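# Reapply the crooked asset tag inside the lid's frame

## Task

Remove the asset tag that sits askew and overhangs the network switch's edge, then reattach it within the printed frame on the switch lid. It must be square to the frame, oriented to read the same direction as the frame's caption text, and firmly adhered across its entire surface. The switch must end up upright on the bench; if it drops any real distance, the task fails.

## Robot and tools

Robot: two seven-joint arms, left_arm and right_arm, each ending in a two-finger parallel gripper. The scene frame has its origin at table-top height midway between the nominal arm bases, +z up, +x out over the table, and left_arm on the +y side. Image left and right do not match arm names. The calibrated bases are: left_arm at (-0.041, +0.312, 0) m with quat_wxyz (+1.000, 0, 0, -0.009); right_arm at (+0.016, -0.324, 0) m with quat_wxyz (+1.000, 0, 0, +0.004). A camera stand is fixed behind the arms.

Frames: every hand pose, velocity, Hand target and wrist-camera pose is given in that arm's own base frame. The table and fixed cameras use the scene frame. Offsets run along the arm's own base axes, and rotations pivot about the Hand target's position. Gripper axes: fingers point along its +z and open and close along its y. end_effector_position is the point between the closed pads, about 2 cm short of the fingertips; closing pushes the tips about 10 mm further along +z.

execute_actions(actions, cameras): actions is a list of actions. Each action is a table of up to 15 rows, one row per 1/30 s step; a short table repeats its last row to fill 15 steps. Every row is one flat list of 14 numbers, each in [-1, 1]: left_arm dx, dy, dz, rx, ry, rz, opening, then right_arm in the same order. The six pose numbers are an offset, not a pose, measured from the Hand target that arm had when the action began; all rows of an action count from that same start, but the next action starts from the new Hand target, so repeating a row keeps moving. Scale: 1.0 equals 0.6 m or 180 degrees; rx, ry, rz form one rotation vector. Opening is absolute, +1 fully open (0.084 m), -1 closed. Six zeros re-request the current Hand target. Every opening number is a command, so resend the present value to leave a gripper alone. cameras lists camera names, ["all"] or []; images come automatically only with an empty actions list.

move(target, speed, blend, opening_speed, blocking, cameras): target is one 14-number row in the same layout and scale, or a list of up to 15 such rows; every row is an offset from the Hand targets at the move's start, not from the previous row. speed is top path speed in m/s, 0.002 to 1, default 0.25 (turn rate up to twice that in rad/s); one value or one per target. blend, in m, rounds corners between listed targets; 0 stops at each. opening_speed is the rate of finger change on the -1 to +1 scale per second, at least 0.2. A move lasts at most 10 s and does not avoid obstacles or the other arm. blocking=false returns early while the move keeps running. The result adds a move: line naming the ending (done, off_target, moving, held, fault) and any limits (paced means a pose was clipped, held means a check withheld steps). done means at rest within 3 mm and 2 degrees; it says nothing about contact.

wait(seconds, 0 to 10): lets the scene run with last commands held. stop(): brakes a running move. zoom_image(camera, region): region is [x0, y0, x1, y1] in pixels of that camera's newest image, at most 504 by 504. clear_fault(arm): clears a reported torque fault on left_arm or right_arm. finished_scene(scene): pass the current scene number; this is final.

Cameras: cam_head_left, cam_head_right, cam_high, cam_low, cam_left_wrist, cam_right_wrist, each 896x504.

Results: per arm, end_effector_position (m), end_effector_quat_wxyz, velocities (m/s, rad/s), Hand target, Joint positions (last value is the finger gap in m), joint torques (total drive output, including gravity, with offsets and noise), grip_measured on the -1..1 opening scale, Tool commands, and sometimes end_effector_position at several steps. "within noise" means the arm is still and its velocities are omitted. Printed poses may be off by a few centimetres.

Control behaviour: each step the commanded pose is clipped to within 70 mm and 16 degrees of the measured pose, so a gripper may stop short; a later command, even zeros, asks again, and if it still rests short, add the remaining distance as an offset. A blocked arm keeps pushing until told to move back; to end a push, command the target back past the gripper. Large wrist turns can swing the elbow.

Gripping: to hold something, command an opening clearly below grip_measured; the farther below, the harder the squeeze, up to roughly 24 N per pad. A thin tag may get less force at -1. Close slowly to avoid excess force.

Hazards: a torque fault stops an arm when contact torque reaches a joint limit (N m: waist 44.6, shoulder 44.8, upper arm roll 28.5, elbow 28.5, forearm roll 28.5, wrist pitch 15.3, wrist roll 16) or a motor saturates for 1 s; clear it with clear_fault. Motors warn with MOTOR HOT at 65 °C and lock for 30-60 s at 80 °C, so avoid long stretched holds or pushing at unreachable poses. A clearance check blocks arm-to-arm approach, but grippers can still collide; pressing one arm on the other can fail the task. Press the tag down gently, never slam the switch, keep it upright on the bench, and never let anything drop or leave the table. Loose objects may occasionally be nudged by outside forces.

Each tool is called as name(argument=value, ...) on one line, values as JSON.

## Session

execute_actions(actions=[])

zoom_image(camera="cam_high", region=[350, 180, 600, 380])

Scene clock: 0.00 s.
left_arm: end_effector_position=(+0.5064, +0.1596, +0.1718) grip_measured=+1.00 end_effector_quat_wxyz=(-0.126, +0.896, -0.126, +0.406) | right_arm: end_effector_position=(+0.2701, -0.0105, +0.3502) grip_measured=+1.00 end_effector_quat_wxyz=(+0.024, +0.993, -0.080, -0.084)
Joint positions: left_arm=[-0.117 0.15 0.66 0.587 0.751 -0.522 -0.065 0.084] | right_arm=[-0.061 -0.545 0.04 0.992 -0.019 1.707 0.13 0.084]
Joint velocities: within noise
Joint torques (N m): no reading
Hand target: left_arm +0.5064, +0.1596, +0.1718; -0.126, +0.896, -0.126, +0.406 | right_arm +0.2701, -0.0105, +0.3502; +0.024, +0.993, -0.080, -0.084
Tool commands: left_gripper/opening=+1.0 right_gripper/opening=+1.0

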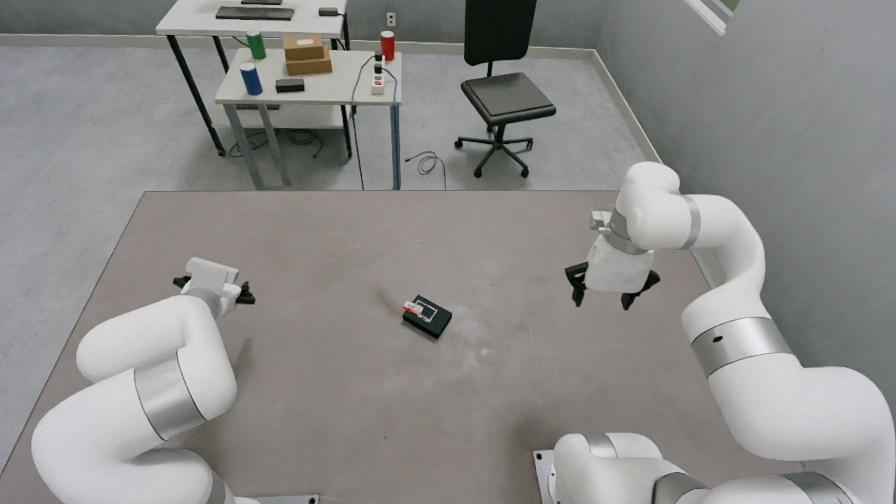

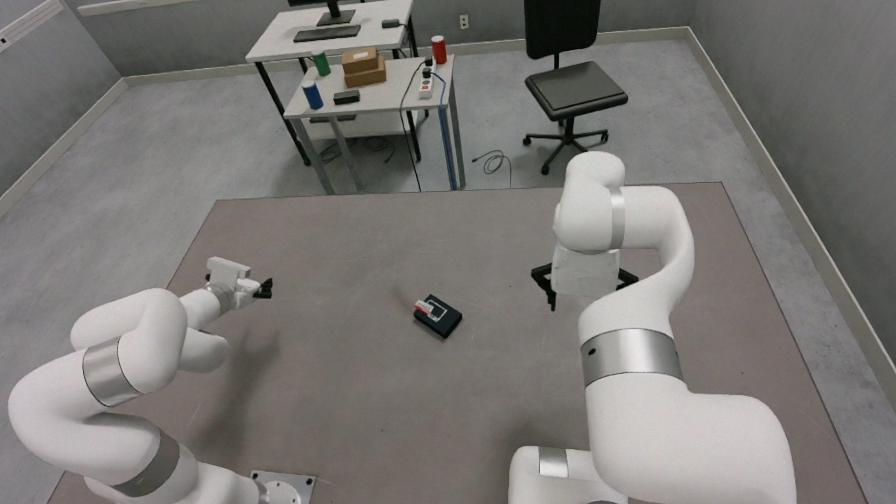

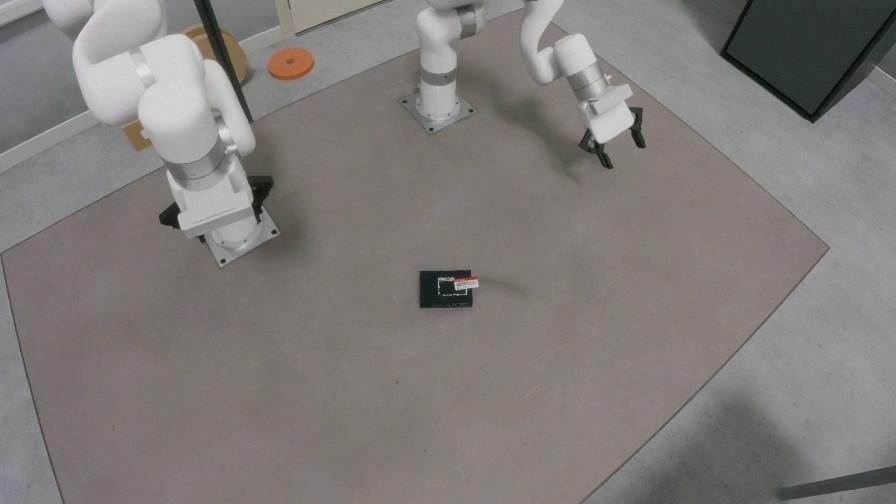

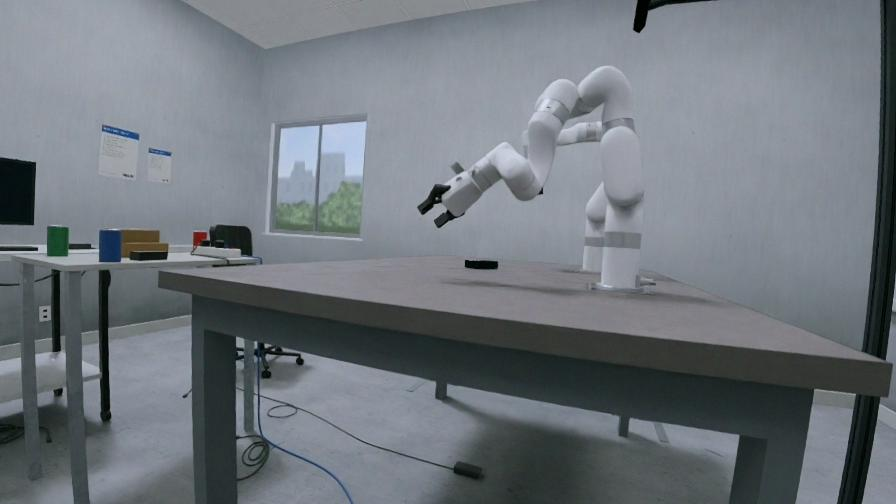

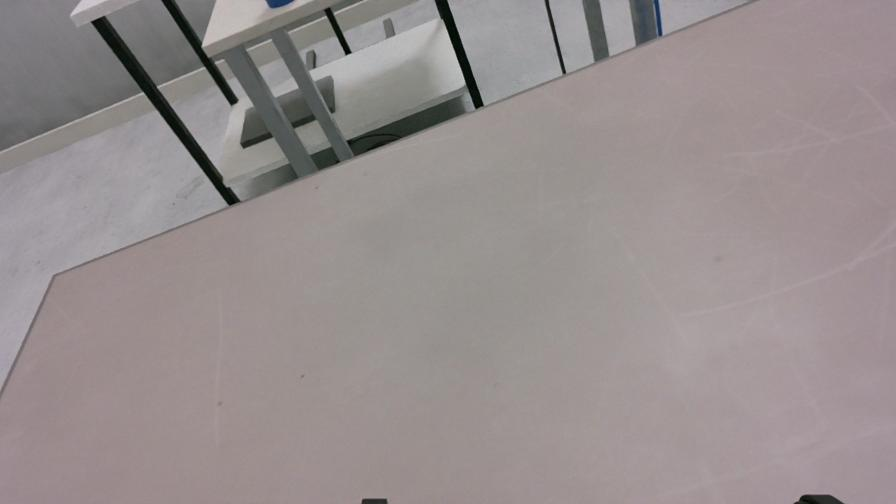

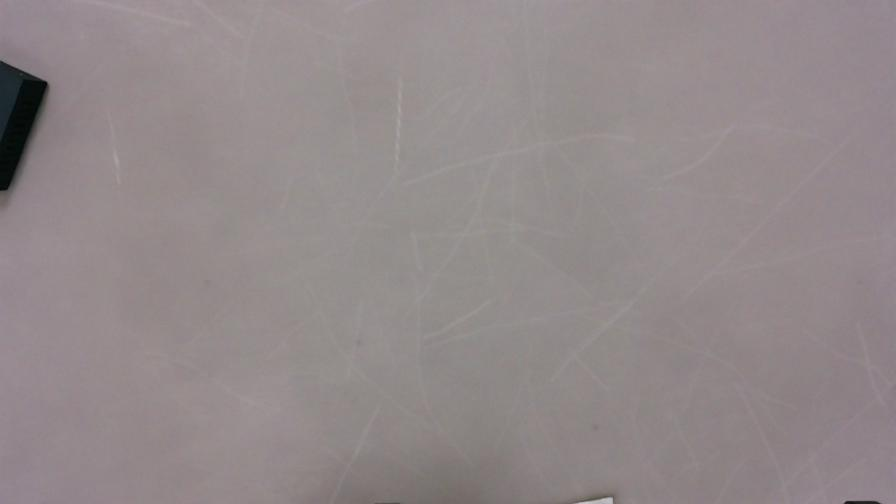

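Scaled by 2.016 from the camera's 896x504 image, which has a finer 1280x720 frame.

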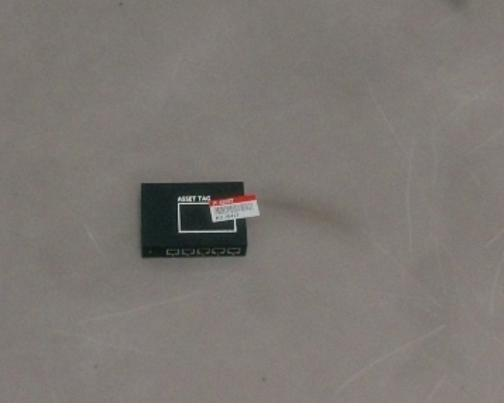

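zoom_image(camera="cam_head_left", region=[395, 285, 460, 345])

zoom_image(camera="cam_high", region=[405, 260, 495, 320])

Scaled by 7.754 from the camera's 896x504 image, which has a finer 1280x720 frame.

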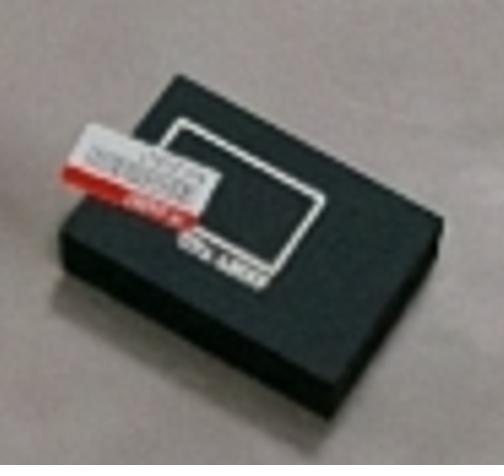

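Scaled by 5.600 from the camera's 896x504 image, which has a finer 1280x720 frame.

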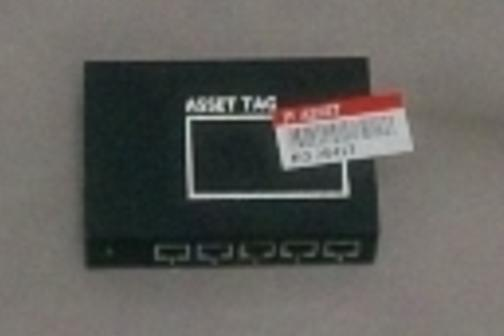

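move(target=[[-0.05,-0.3,0.2,-0.380,0.0184,0.793,1,0,0,0,0,0,0,1]], speed=0.35)

Scene clock: 27.33 s.
left_arm: end_effector_position=(+0.4764, -0.0204, +0.2918) grip_measured=+1.00 end_effector_quat_wxyz=(-0.001, +0.342, +0.940, +0.000) | right_arm: end_effector_position=(+0.2701, -0.0105, +0.3502) grip_measured=+1.00 end_effector_quat_wxyz=(+0.024, +0.993, -0.080, -0.084)
Joint positions: left_arm=[0.343 -0.007 -0.385 1.294 -0.003 1.302 -2.484 0.084] | right_arm=[-0.061 -0.545 0.04 0.992 -0.019 1.707 0.13 0.084]
Joint torques (N m): left_arm=[5.18 -17 5.23 22.13 -2.07 -0.1 -1] | right_arm=[-0.01 -5.05 0.01 16.69 -0.14 -1.39 0.17]
Hand target: left_arm +0.4764, -0.0204, +0.2918; -0.001, +0.342, +0.940, +0.000 | right_arm +0.2701, -0.0105, +0.3502; +0.024, +0.993, -0.080, -0.084
Off the commanded pose: left_arm 0.000 m, 0 deg | right_arm 0.000 m, 0 deg.
move: done; limits=paced

move(target=[0.083,-0.55,-0.05,0,0,0,1,0,0,0,0,0,0,1], speed=0.3, cameras=["cam_left_wrist"])

Scene clock: 32.03 s.
left_arm: end_effector_position=(+0.5262, -0.3504, +0.2618) grip_measured=+1.00 end_effector_quat_wxyz=(-0.001, +0.342, +0.940, +0.000) | right_arm: end_effector_position=(+0.2701, -0.0105, +0.3502) grip_measured=+1.00 end_effector_quat_wxyz=(+0.024, +0.993, -0.080, -0.084)
Joint positions: left_arm=[-0.235 0.657 -0.593 2.042 0.348 1.48 -3.202 0.084] | right_arm=[-0.061 -0.545 0.04 0.992 -0.019 1.707 0.13 0.084]
Joint torques (N m): left_arm=[-5.09 -17.17 -3.22 21.13 2.6 -0.14 0.69] | right_arm=[-0.01 -5.33 0.06 16.75 -0.25 -1.46 0.24]
Hand target: left_arm +0.5262, -0.3504, +0.2618; -0.001, +0.342, +0.940, +0.000 | right_arm +0.2701, -0.0105, +0.3502; +0.024, +0.993, -0.080, -0.084
Off the commanded pose: left_arm 0.000 m, 0 deg | right_arm 0.000 m, 0 deg.
move: done
Images, in order (width x height): cam_left_wrist 896x504.

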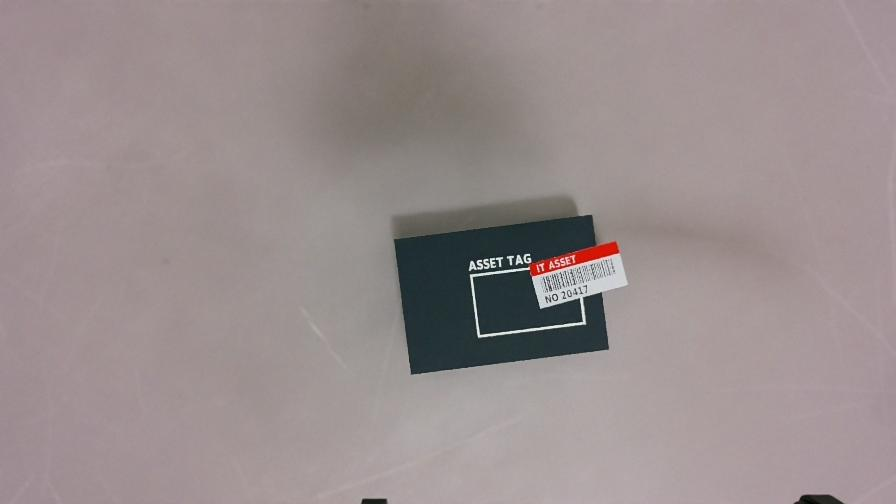

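move(target=[0.0378,0.226,-0.1,0,0,0.0822,-0.5,0,0,0,0,0,0,1], speed=0.3)

move(target=[0,0,0,-0.2513,0.1183,0,-0.5,0,0,0,0,0,0,1], speed=0.4, cameras=["cam_left_wrist"])

Scene clock: 58.43 s.
left_arm: end_effector_position=(+0.5489, -0.2148, +0.2019) grip_measured=-0.52 end_effector_quat_wxyz=(-0.001, +0.218, +0.976, +0.000) | right_arm: end_effector_position=(+0.2701, -0.0105, +0.3502) grip_measured=+1.00 end_effector_quat_wxyz=(+0.024, +0.993, -0.080, -0.084)
Joint positions: left_arm=[0.053 0.474 -0.54 1.605 0.253 1.203 -3.232 0.021] | right_arm=[-0.061 -0.545 0.04 0.992 -0.019 1.707 0.13 0.084]
Joint torques (N m): left_arm=[5.32 -23.08 -1.85 16.51 -2.11 -4.06 0.84] | right_arm=[-0.04 -5.02 0.11 16.62 -0.29 -1.34 0.13]
Hand target: left_arm +0.5489, -0.2148, +0.2018; -0.001, +0.218, +0.976, -0.001 | right_arm +0.2701, -0.0105, +0.3502; +0.024, +0.993, -0.080, -0.084
Off the commanded pose: left_arm 0.000 m, 0 deg | right_arm 0.000 m, 0 deg.
move: done

Scene clock: 60.17 s.
left_arm: end_effector_position=(+0.5489, -0.2148, +0.2019) grip_measured=-0.52 end_effector_quat_wxyz=(-0.093, +0.198, +0.884, -0.413) | right_arm: end_effector_position=(+0.2701, -0.0105, +0.3502) grip_measured=+1.00 end_effector_quat_wxyz=(+0.024, +0.993, -0.080, -0.084)
Joint positions: left_arm=[0.424 0.772 -0.739 1.755 -0.362 1.377 -2.8 0.021] | right_arm=[-0.061 -0.545 0.04 0.992 -0.019 1.707 0.13 0.084]
Joint torques (N m): left_arm=[4.73 -16.39 -18.91 18.95 -3.69 1.46 0.67] | right_arm=[-0.12 -5.07 0.04 16.69 -0.14 -1.4 0.14]
Hand target: left_arm +0.5489, -0.2148, +0.2018; -0.093, +0.198, +0.884, -0.413 | right_arm +0.2701, -0.0105, +0.3502; +0.024, +0.993, -0.080, -0.084
Off the commanded pose: left_arm 0.000 m, 0 deg | right_arm 0.000 m, 0 deg.
move: done
Images, in order (width x height): cam_left_wrist 896x504.

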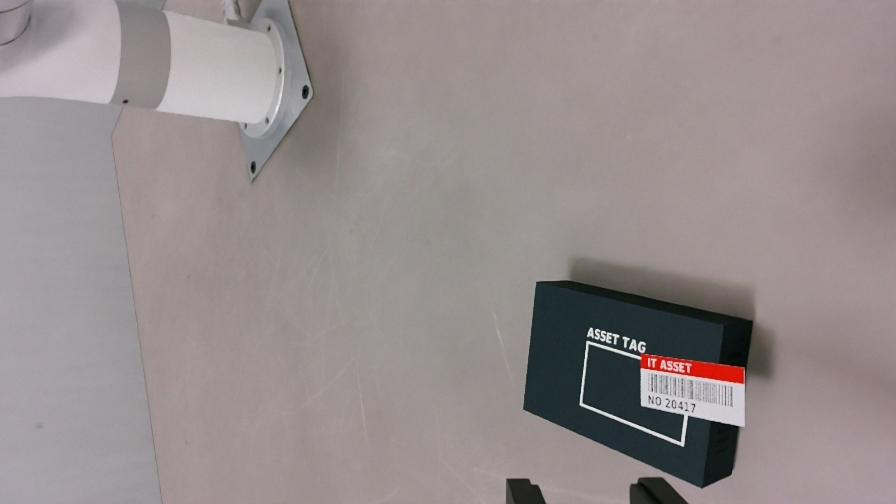

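move(target=[0,0,0,0,0,0,-0.5,0.2318,0.451,-0.3503,-0.0481,-0.0457,-0.6405,1], speed=0.35, cameras=["cam_right_wrist","cam_head_right"])

Scene clock: 66.50 s.
left_arm: end_effector_position=(+0.5489, -0.2148, +0.2018) grip_measured=-0.52 end_effector_quat_wxyz=(-0.093, +0.198, +0.884, -0.413) | right_arm: end_effector_position=(+0.4092, +0.2601, +0.1400) grip_measured=+1.00 end_effector_quat_wxyz=(+0.000, -0.463, +0.886, +0.000)
Joint positions: left_arm=[0.424 0.773 -0.739 1.755 -0.362 1.378 -2.8 0.021] | right_arm=[-0.054 0.184 0.642 1.033 -0.142 0.891 2.849 0.084]
Joint torques (N m): left_arm=[-3.37 -16.19 -11.21 19.13 0.26 1.36 0.17] | right_arm=[6.06 -9.5 0.14 18.48 -4.31 -0.03 1.51]
Hand target: left_arm +0.5489, -0.2148, +0.2018; -0.093, +0.198, +0.884, -0.413 | right_arm +0.4092, +0.2601, +0.1400; +0.000, -0.463, +0.886, +0.000
Off the commanded pose: left_arm 0.000 m, 0 deg | right_arm 0.000 m, 0 deg.
move: done
Images, in order (width x height): cam_head_right 896x504, cam_right_wrist 896x504.

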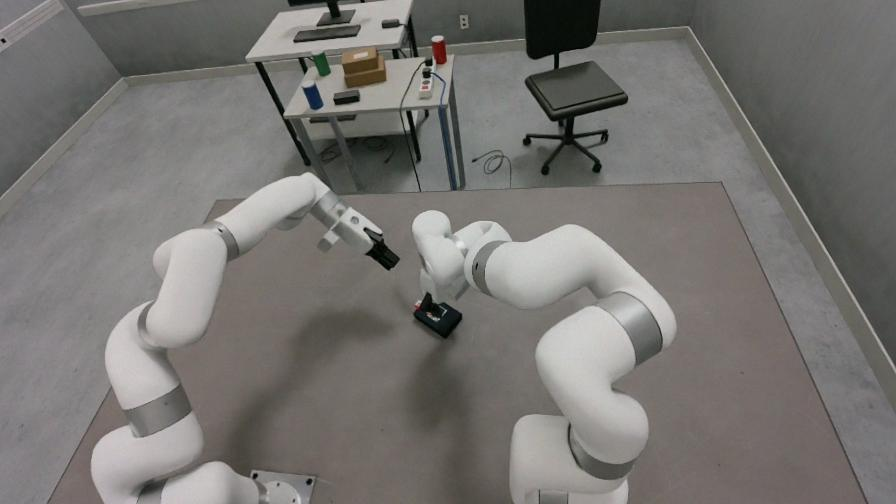

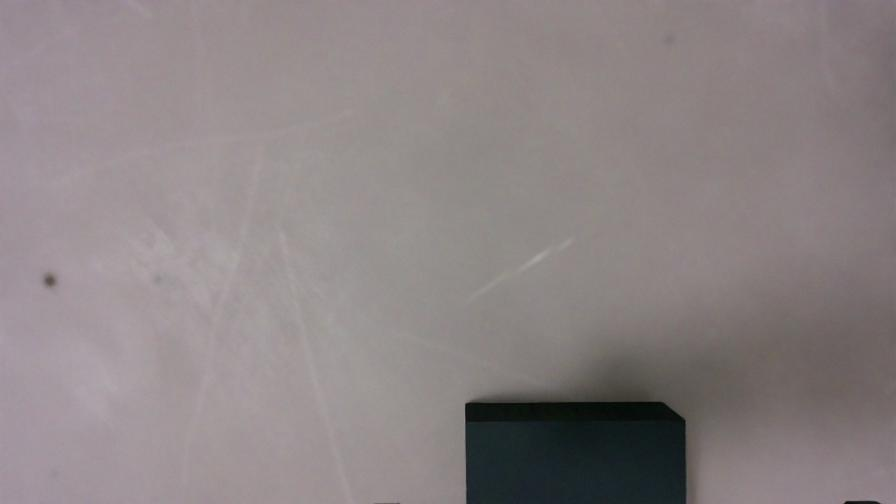

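move(target=[[0,0,0,0,0,0,-0.5,-0.0012,0.015,-0.06,0.114,-0.0793,0,1]], speed=0.2, cameras=["cam_right_wrist","cam_high"])

zoom_image(camera="cam_high", region=[390, 240, 510, 330])

Scene clock: 74.43 s.
left_arm: end_effector_position=(+0.5489, -0.2148, +0.2018) grip_measured=-0.52 end_effector_quat_wxyz=(-0.093, +0.198, +0.884, -0.413) | right_arm: end_effector_position=(+0.4085, +0.2691, +0.1040) grip_measured=+1.00 end_effector_quat_wxyz=(+0.192, -0.452, +0.865, +0.100)
Joint positions: left_arm=[0.424 0.773 -0.739 1.755 -0.362 1.378 -2.8 0.021] | right_arm=[-0.199 0.108 0.783 0.655 0.468 0.195 2.302 0.084]
Joint torques (N m): left_arm=[-3.21 -16.31 -9.97 19.26 -0.33 1.3 -0.47] | right_arm=[-6.7 -6.17 4.28 11.8 3.56 -3.81 -1.17]
Hand target: left_arm +0.5489, -0.2148, +0.2018; -0.093, +0.198, +0.884, -0.413 | right_arm +0.4085, +0.2691, +0.1040; +0.192, -0.452, +0.865, +0.100
Off the commanded pose: left_arm 0.000 m, 0 deg | right_arm 0.000 m, 0 deg.
move: done
Images, in order (width x height): cam_high 896x504, cam_right_wrist 896x504.

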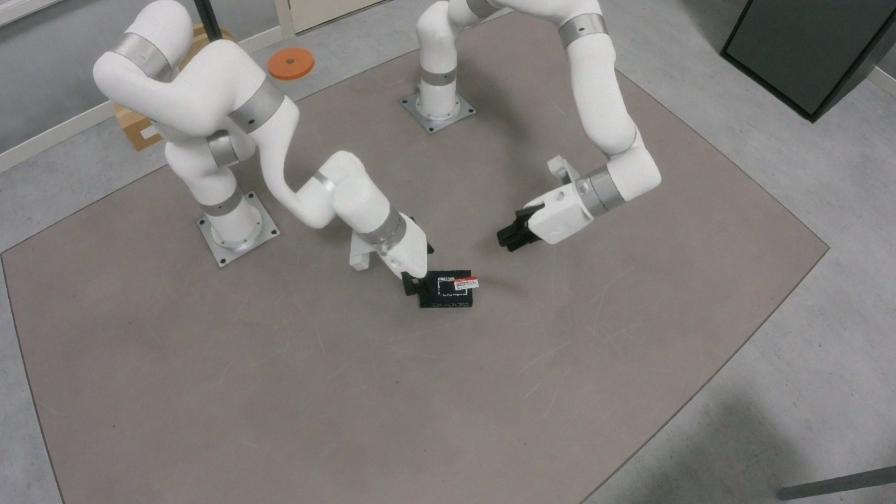

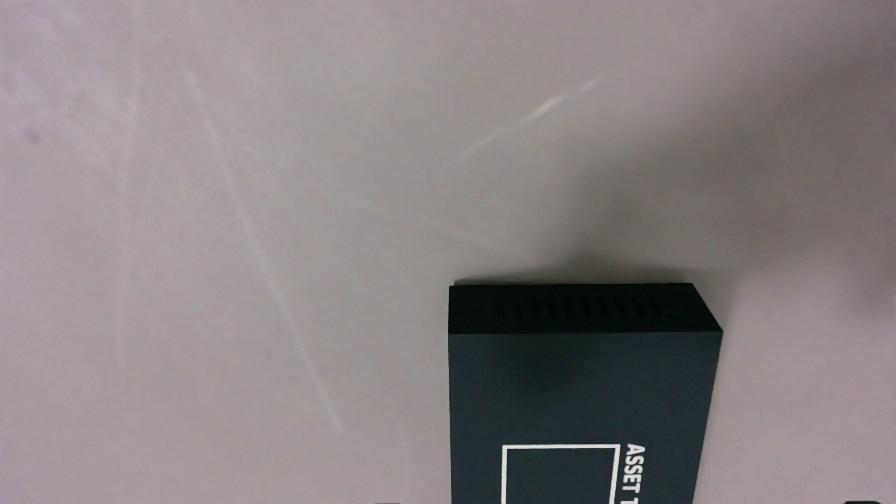

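Scaled by 4.200 from the camera's 896x504 image, which has a finer 1280x720 frame.

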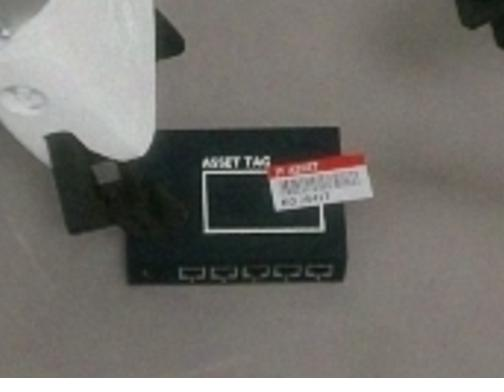

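move(target=[0,0,0,0,0,0,-0.5,0,0,-0.1267,0,0,0,1], speed=0.08)

move(target=[0,0,0,0,0,0,-0.5,0,0,0,0,0,0,0.2], opening_speed=0.4, cameras=["cam_high","cam_right_wrist","cam_left_wrist"])

zoom_image(camera="cam_high", region=[390, 240, 510, 330])

Scene clock: 79.23 s.
left_arm: end_effector_position=(+0.5489, -0.2148, +0.2018) grip_measured=-0.52 end_effector_quat_wxyz=(-0.093, +0.198, +0.884, -0.413) | right_arm: end_effector_position=(+0.4085, +0.2691, +0.0280) grip_measured=+1.00 end_effector_quat_wxyz=(+0.192, -0.452, +0.865, +0.100)
Joint positions: left_arm=[0.424 0.773 -0.739 1.755 -0.362 1.378 -2.8 0.021] | right_arm=[-0.041 0.371 0.611 0.646 0.318 -0.061 2.353 0.084]
Joint torques (N m): left_arm=[-2.78 -16.54 -10.29 19.09 -1.55 1.38 -0.72] | right_arm=[6.49 -9.19 2.08 13.31 -4.95 -3.75 1.37]
Hand target: left_arm +0.5489, -0.2148, +0.2018; -0.093, +0.198, +0.884, -0.413 | right_arm +0.4085, +0.2691, +0.0280; +0.192, -0.452, +0.865, +0.100
Off the commanded pose: left_arm 0.000 m, 0 deg | right_arm 0.000 m, 0 deg.
move: done

Scene clock: 81.43 s.
left_arm: end_effector_position=(+0.5489, -0.2148, +0.2018) grip_measured=-0.52 end_effector_quat_wxyz=(-0.093, +0.198, +0.884, -0.413) | right_arm: end_effector_position=(+0.4085, +0.2691, +0.0280) grip_measured=+0.75 end_effector_quat_wxyz=(+0.192, -0.452, +0.865, +0.100)
Joint positions: left_arm=[0.424 0.773 -0.739 1.755 -0.362 1.378 -2.8 0.021] | right_arm=[-0.041 0.371 0.611 0.646 0.318 -0.061 2.353 0.075]
Joint torques (N m): left_arm=[-2.61 -16.96 -10.64 19.13 -2.06 1.34 -0.63] | right_arm=[-15.91 -12.28 -7.16 13.11 0.83 -2.79 1.71]
Hand target: left_arm +0.5489, -0.2148, +0.2018; -0.093, +0.198, +0.884, -0.413 | right_arm +0.4085, +0.2691, +0.0280; +0.192, -0.452, +0.865, +0.100
Off the commanded pose: left_arm 0.000 m, 0 deg | right_arm 0.000 m, 0 deg.
move: done
Images, in order (width x height): cam_high 896x504, cam_left_wrist 896x504, cam_right_wrist 896x504.

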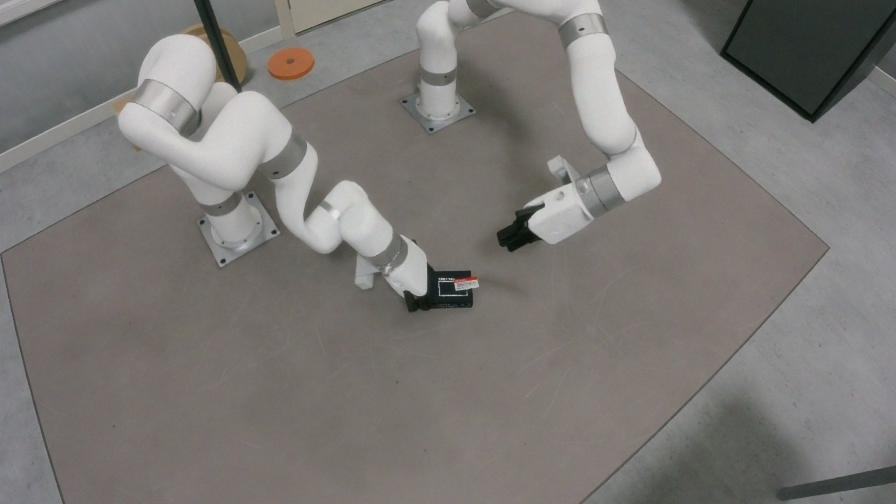

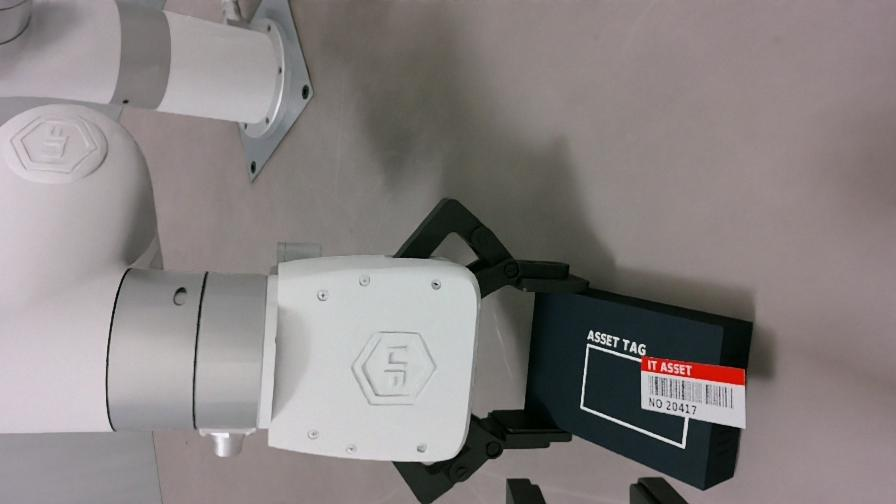

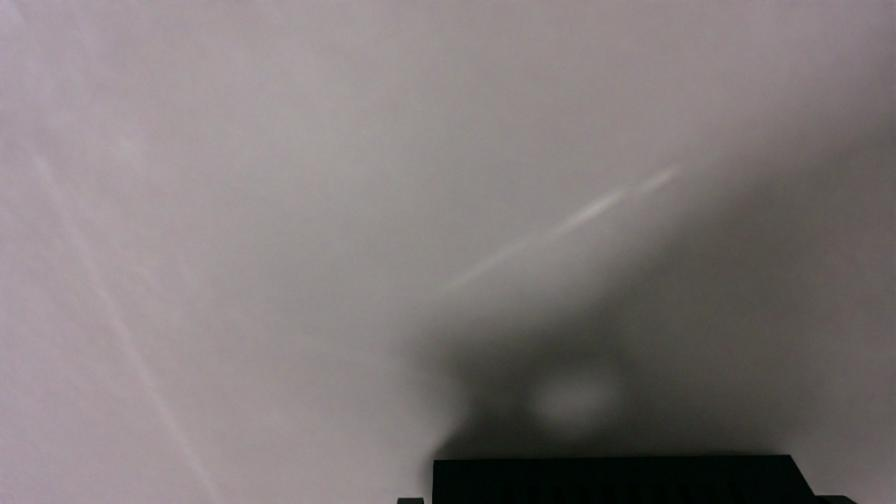

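Scaled by 4.200 from the camera's 896x504 image, which has a finer 1280x720 frame.

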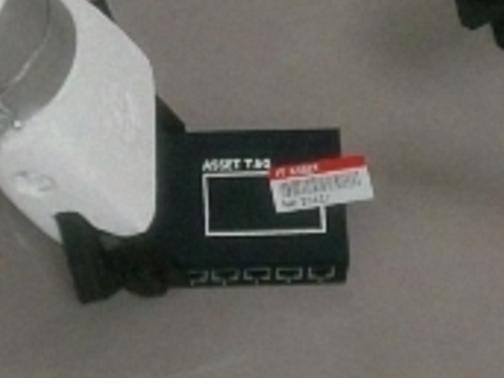

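move(target=[0,0,-0.2,0,0,0,-0.5,0,0,0,0,0,0,0.2], speed=0.15, cameras=["cam_high","cam_left_wrist","cam_head_left"])

zoom_image(camera="cam_high", region=[420, 240, 540, 330])

zoom_image(camera="cam_head_left", region=[380, 260, 450, 340])

Scene clock: 87.40 s.
left_arm: end_effector_position=(+0.5489, -0.2148, +0.0819) grip_measured=-0.52 end_effector_quat_wxyz=(-0.093, +0.198, +0.884, -0.413) | right_arm: end_effector_position=(+0.4085, +0.2691, +0.0280) grip_measured=+0.75 end_effector_quat_wxyz=(+0.192, -0.452, +0.865, +0.100)
Joint positions: left_arm=[0.385 0.935 -0.674 1.688 -0.32 1.197 -2.677 0.021] | right_arm=[-0.041 0.371 0.611 0.646 0.318 -0.061 2.353 0.075]
Joint torques (N m): left_arm=[-4.96 -17.72 -10.06 17.53 1.65 -2.26 0.68] | right_arm=[-15.36 -15.79 -7.22 11.99 2.54 -2.67 1.73]
Hand target: left_arm +0.5489, -0.2148, +0.0818; -0.093, +0.198, +0.884, -0.413 | right_arm +0.4085, +0.2691, +0.0280; +0.192, -0.452, +0.865, +0.100
Off the commanded pose: left_arm 0.000 m, 0 deg | right_arm 0.000 m, 0 deg.
move: done
Images, in order (width x height): cam_head_left 896x504, cam_high 896x504, cam_left_wrist 896x504.

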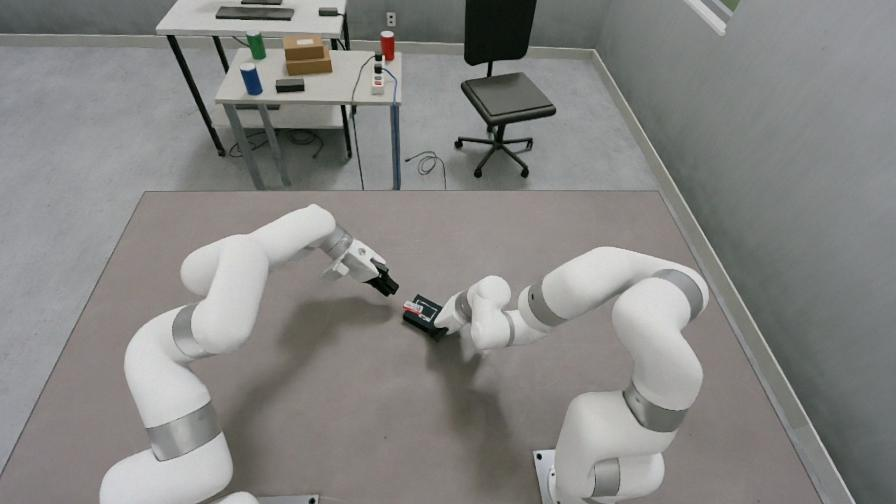

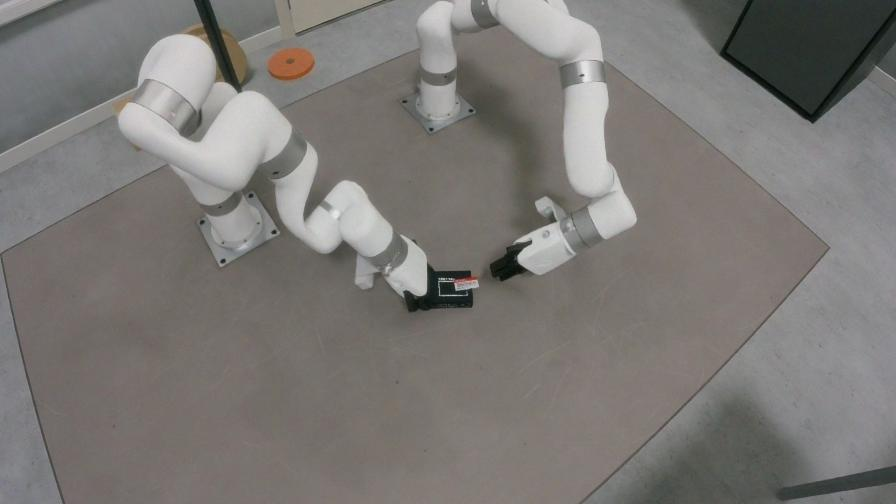

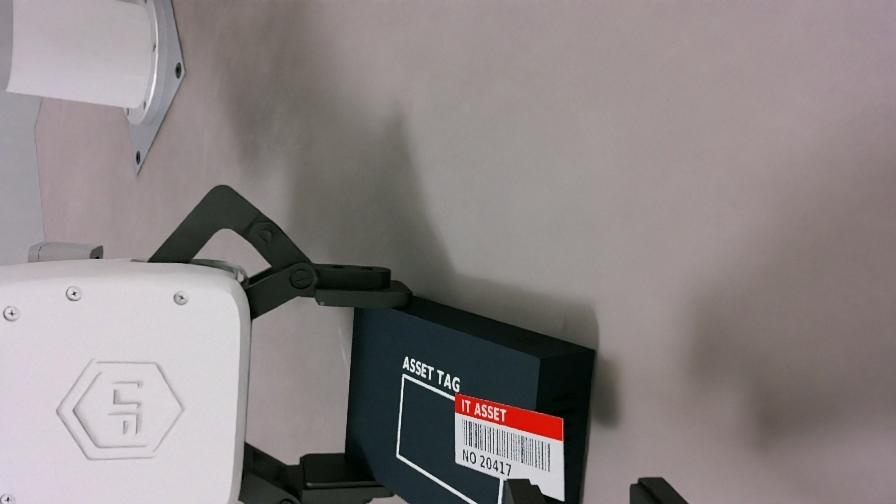

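Scaled by 4.200 from the camera's 896x504 image, which has a finer 1280x720 frame.

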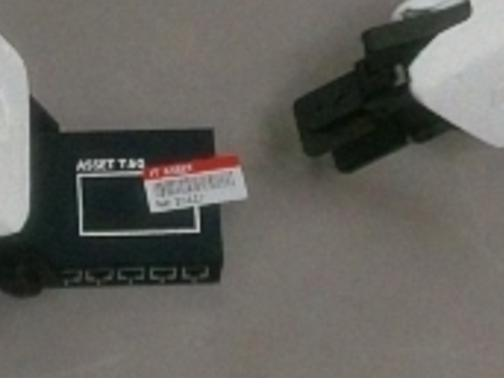

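Scaled by 6.300 from the camera's 896x504 image, which has a finer 1280x720 frame.

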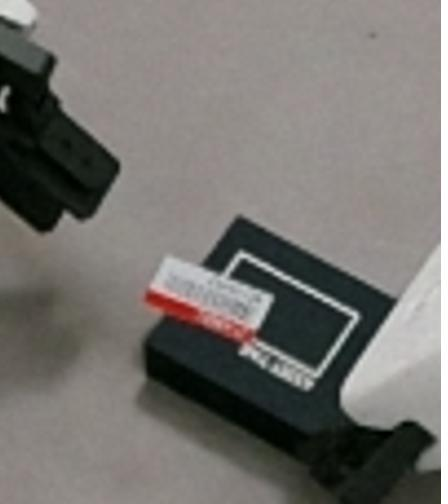

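move(target=[-0.018,-0.048,-0.043,0,0,0,-0.5,0,0,0,0,0,0,0.2], speed=0.1, cameras=["cam_high","cam_left_wrist","cam_head_left","cam_head_right"])

zoom_image(camera="cam_high", region=[430, 250, 510, 310])

zoom_image(camera="cam_head_left", region=[380, 270, 440, 330])

zoom_image(camera="cam_left_wrist", region=[448, 352, 798, 504])

Scene clock: 98.40 s.
left_arm: end_effector_position=(+0.5381, -0.2436, +0.0561) grip_measured=-0.52 end_effector_quat_wxyz=(-0.093, +0.198, +0.884, -0.413) | right_arm: end_effector_position=(+0.4085, +0.2691, +0.0280) grip_measured=+0.75 end_effector_quat_wxyz=(+0.192, -0.452, +0.865, +0.100)
Joint positions: left_arm=[0.346 0.962 -0.676 1.64 -0.327 1.106 -2.673 0.021] | right_arm=[-0.041 0.371 0.611 0.646 0.318 -0.061 2.353 0.075]
Joint torques (N m): left_arm=[-4.74 -17.1 -19.07 11.98 -3.03 -2.36 0.63] | right_arm=[-15.5 -15.95 -7.12 12.01 2.59 -2.57 1.65]
Hand target: left_arm +0.5381, -0.2436, +0.0560; -0.093, +0.198, +0.884, -0.413 | right_arm +0.4085, +0.2691, +0.0280; +0.192, -0.452, +0.865, +0.100
Off the commanded pose: left_arm 0.000 m, 0 deg | right_arm 0.000 m, 0 deg.
move: done
Images, in order (width x height): cam_head_left 896x504, cam_head_right 896x504, cam_high 896x504, cam_left_wrist 896x504.

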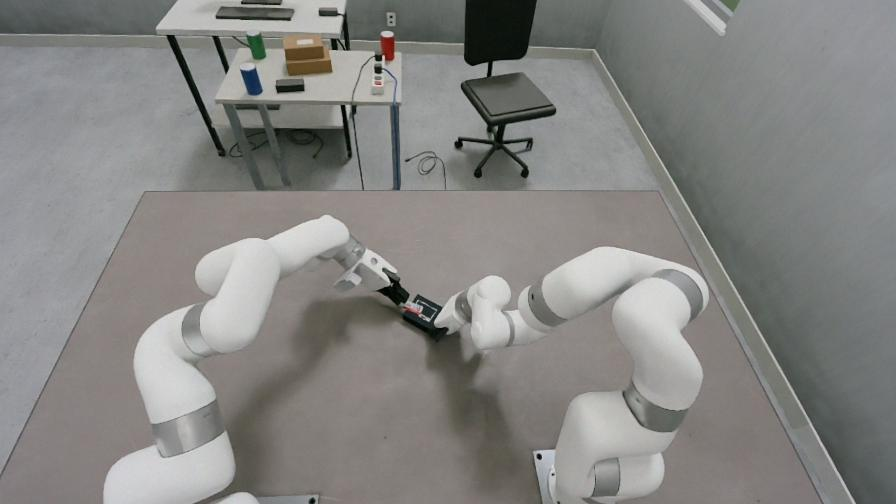

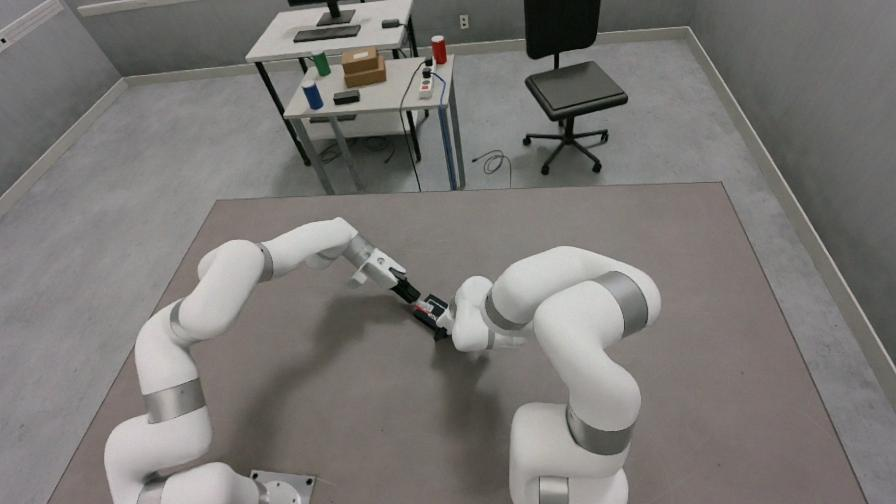

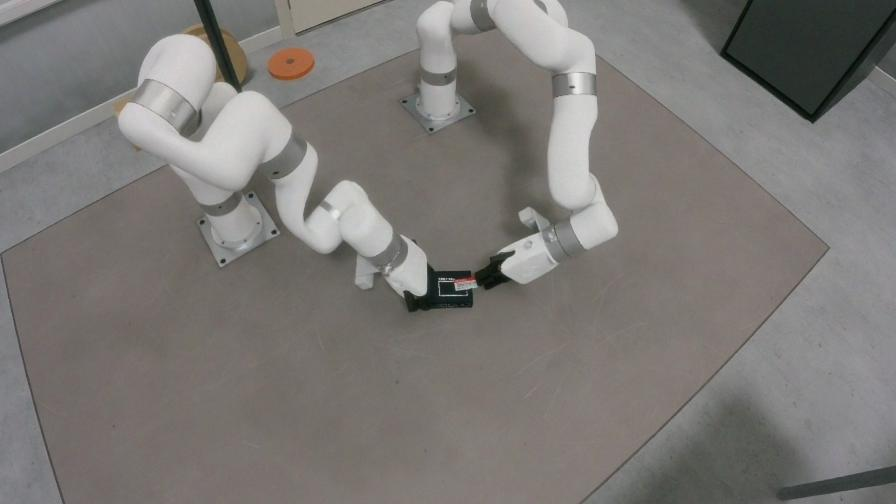

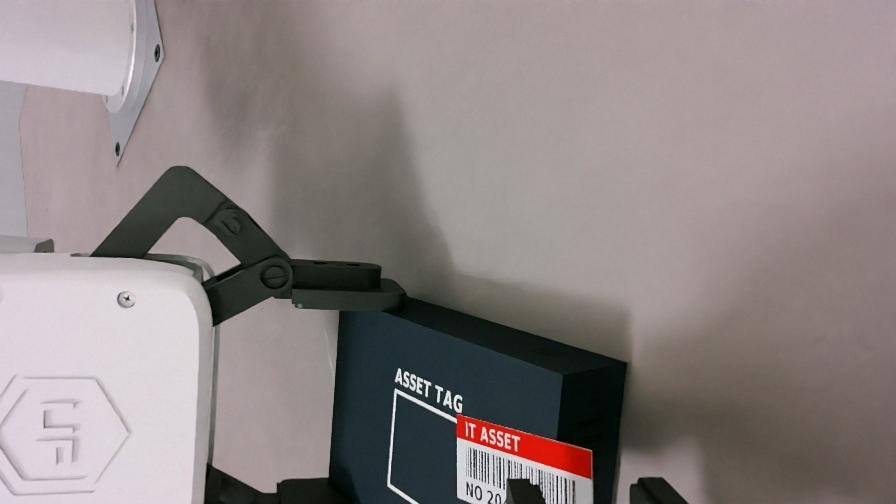

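Scaled by 6.300 from the camera's 896x504 image, which has a finer 1280x720 frame.

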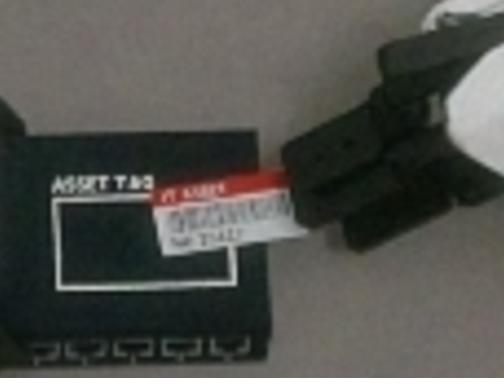

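Scaled by 8.400 from the camera's 896x504 image, which has a finer 1280x720 frame.

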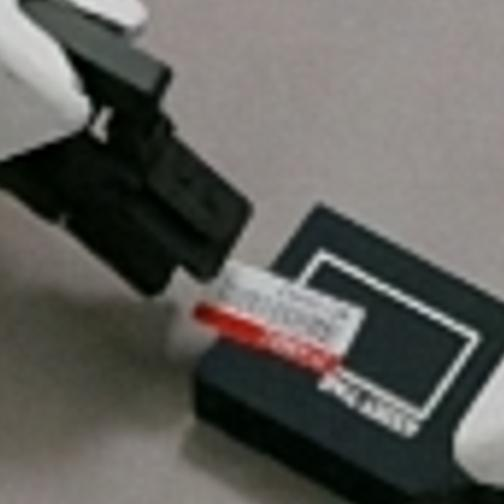

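Scaled by 1.440 from the camera's 896x504 image, which has a finer 1280x720 frame.

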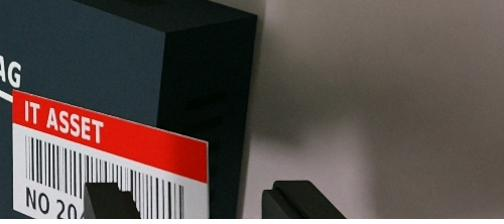

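move(target=[-0.0108,-0.0232,-0.0218,0,0,0,-0.5,0,0,0,0,0,0,0.2], speed=0.05, cameras=["cam_high","cam_left_wrist","cam_head_left"])

zoom_image(camera="cam_high", region=[430, 250, 510, 310])

zoom_image(camera="cam_head_left", region=[380, 270, 440, 330])

zoom_image(camera="cam_left_wrist", region=[448, 352, 798, 504])

Scene clock: 105.87 s.
left_arm: end_effector_position=(+0.5316, -0.2575, +0.0430) grip_measured=-0.52 end_effector_quat_wxyz=(-0.093, +0.198, +0.884, -0.413) | right_arm: end_effector_position=(+0.4085, +0.2691, +0.0280) grip_measured=+0.75 end_effector_quat_wxyz=(+0.192, -0.452, +0.865, +0.100)
Joint positions: left_arm=[0.327 0.976 -0.677 1.617 -0.331 1.06 -2.669 0.021] | right_arm=[-0.041 0.371 0.611 0.646 0.318 -0.061 2.353 0.075]
Joint torques (N m): left_arm=[-4.98 -16.8 -21.09 11.54 -2.9 -2.41 0.75] | right_arm=[-15.69 -15.92 -7.23 12.07 2.72 -2.7 1.68]
Hand target: left_arm +0.5316, -0.2575, +0.0430; -0.093, +0.198, +0.884, -0.413 | right_arm +0.4085, +0.2691, +0.0280; +0.192, -0.452, +0.865, +0.100
Off the commanded pose: left_arm 0.000 m, 0 deg | right_arm 0.000 m, 0 deg.
move: done
Images, in order (width x height): cam_head_left 896x504, cam_high 896x504, cam_left_wrist 896x504.

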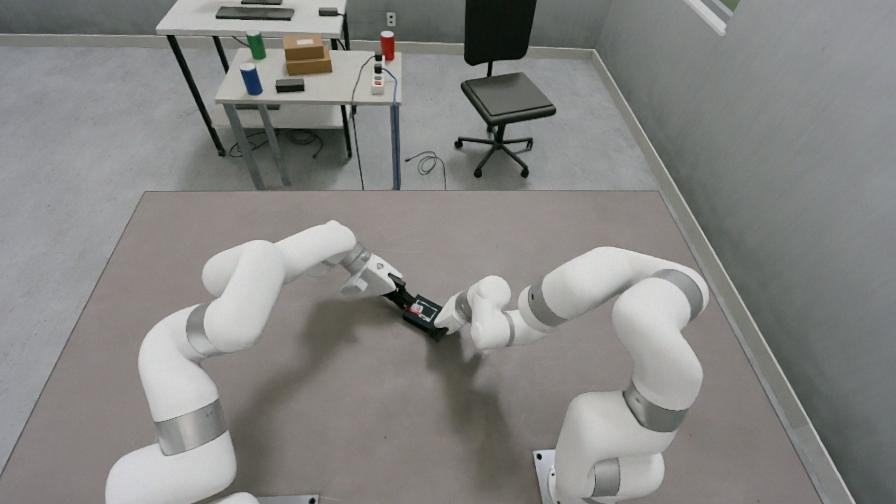

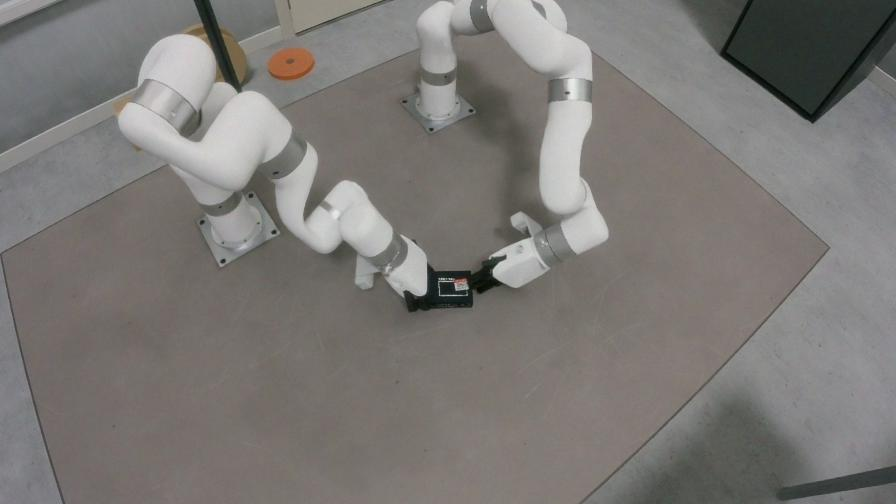

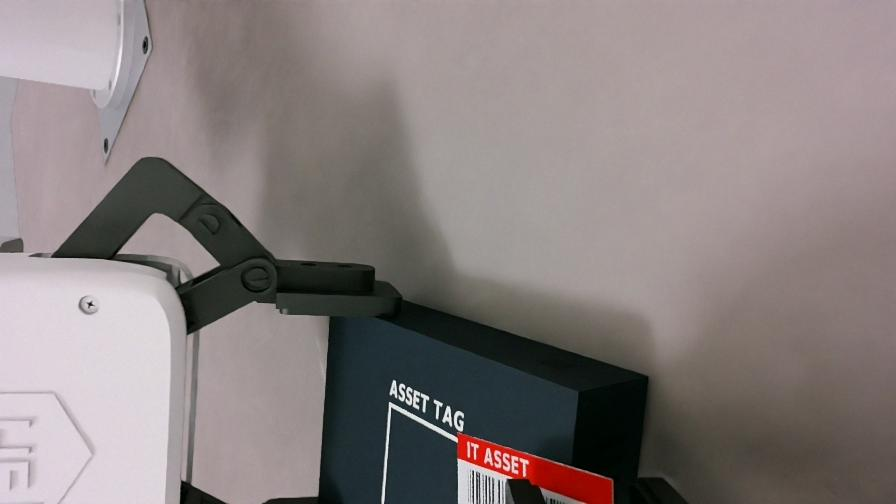

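Scaled by 6.300 from the camera's 896x504 image, which has a finer 1280x720 frame.

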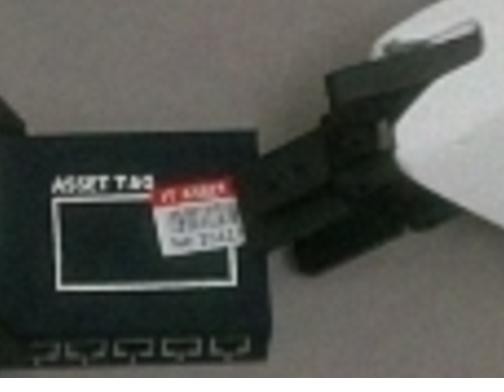

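Scaled by 8.400 from the camera's 896x504 image, which has a finer 1280x720 frame.

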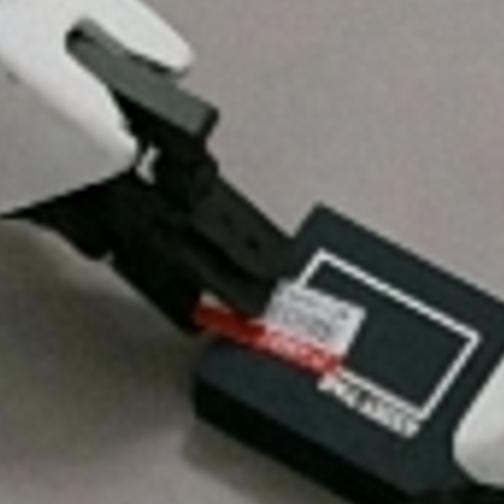

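Scaled by 1.440 from the camera's 896x504 image, which has a finer 1280x720 frame.

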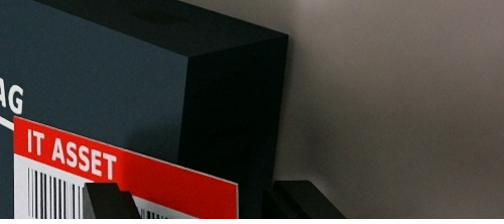

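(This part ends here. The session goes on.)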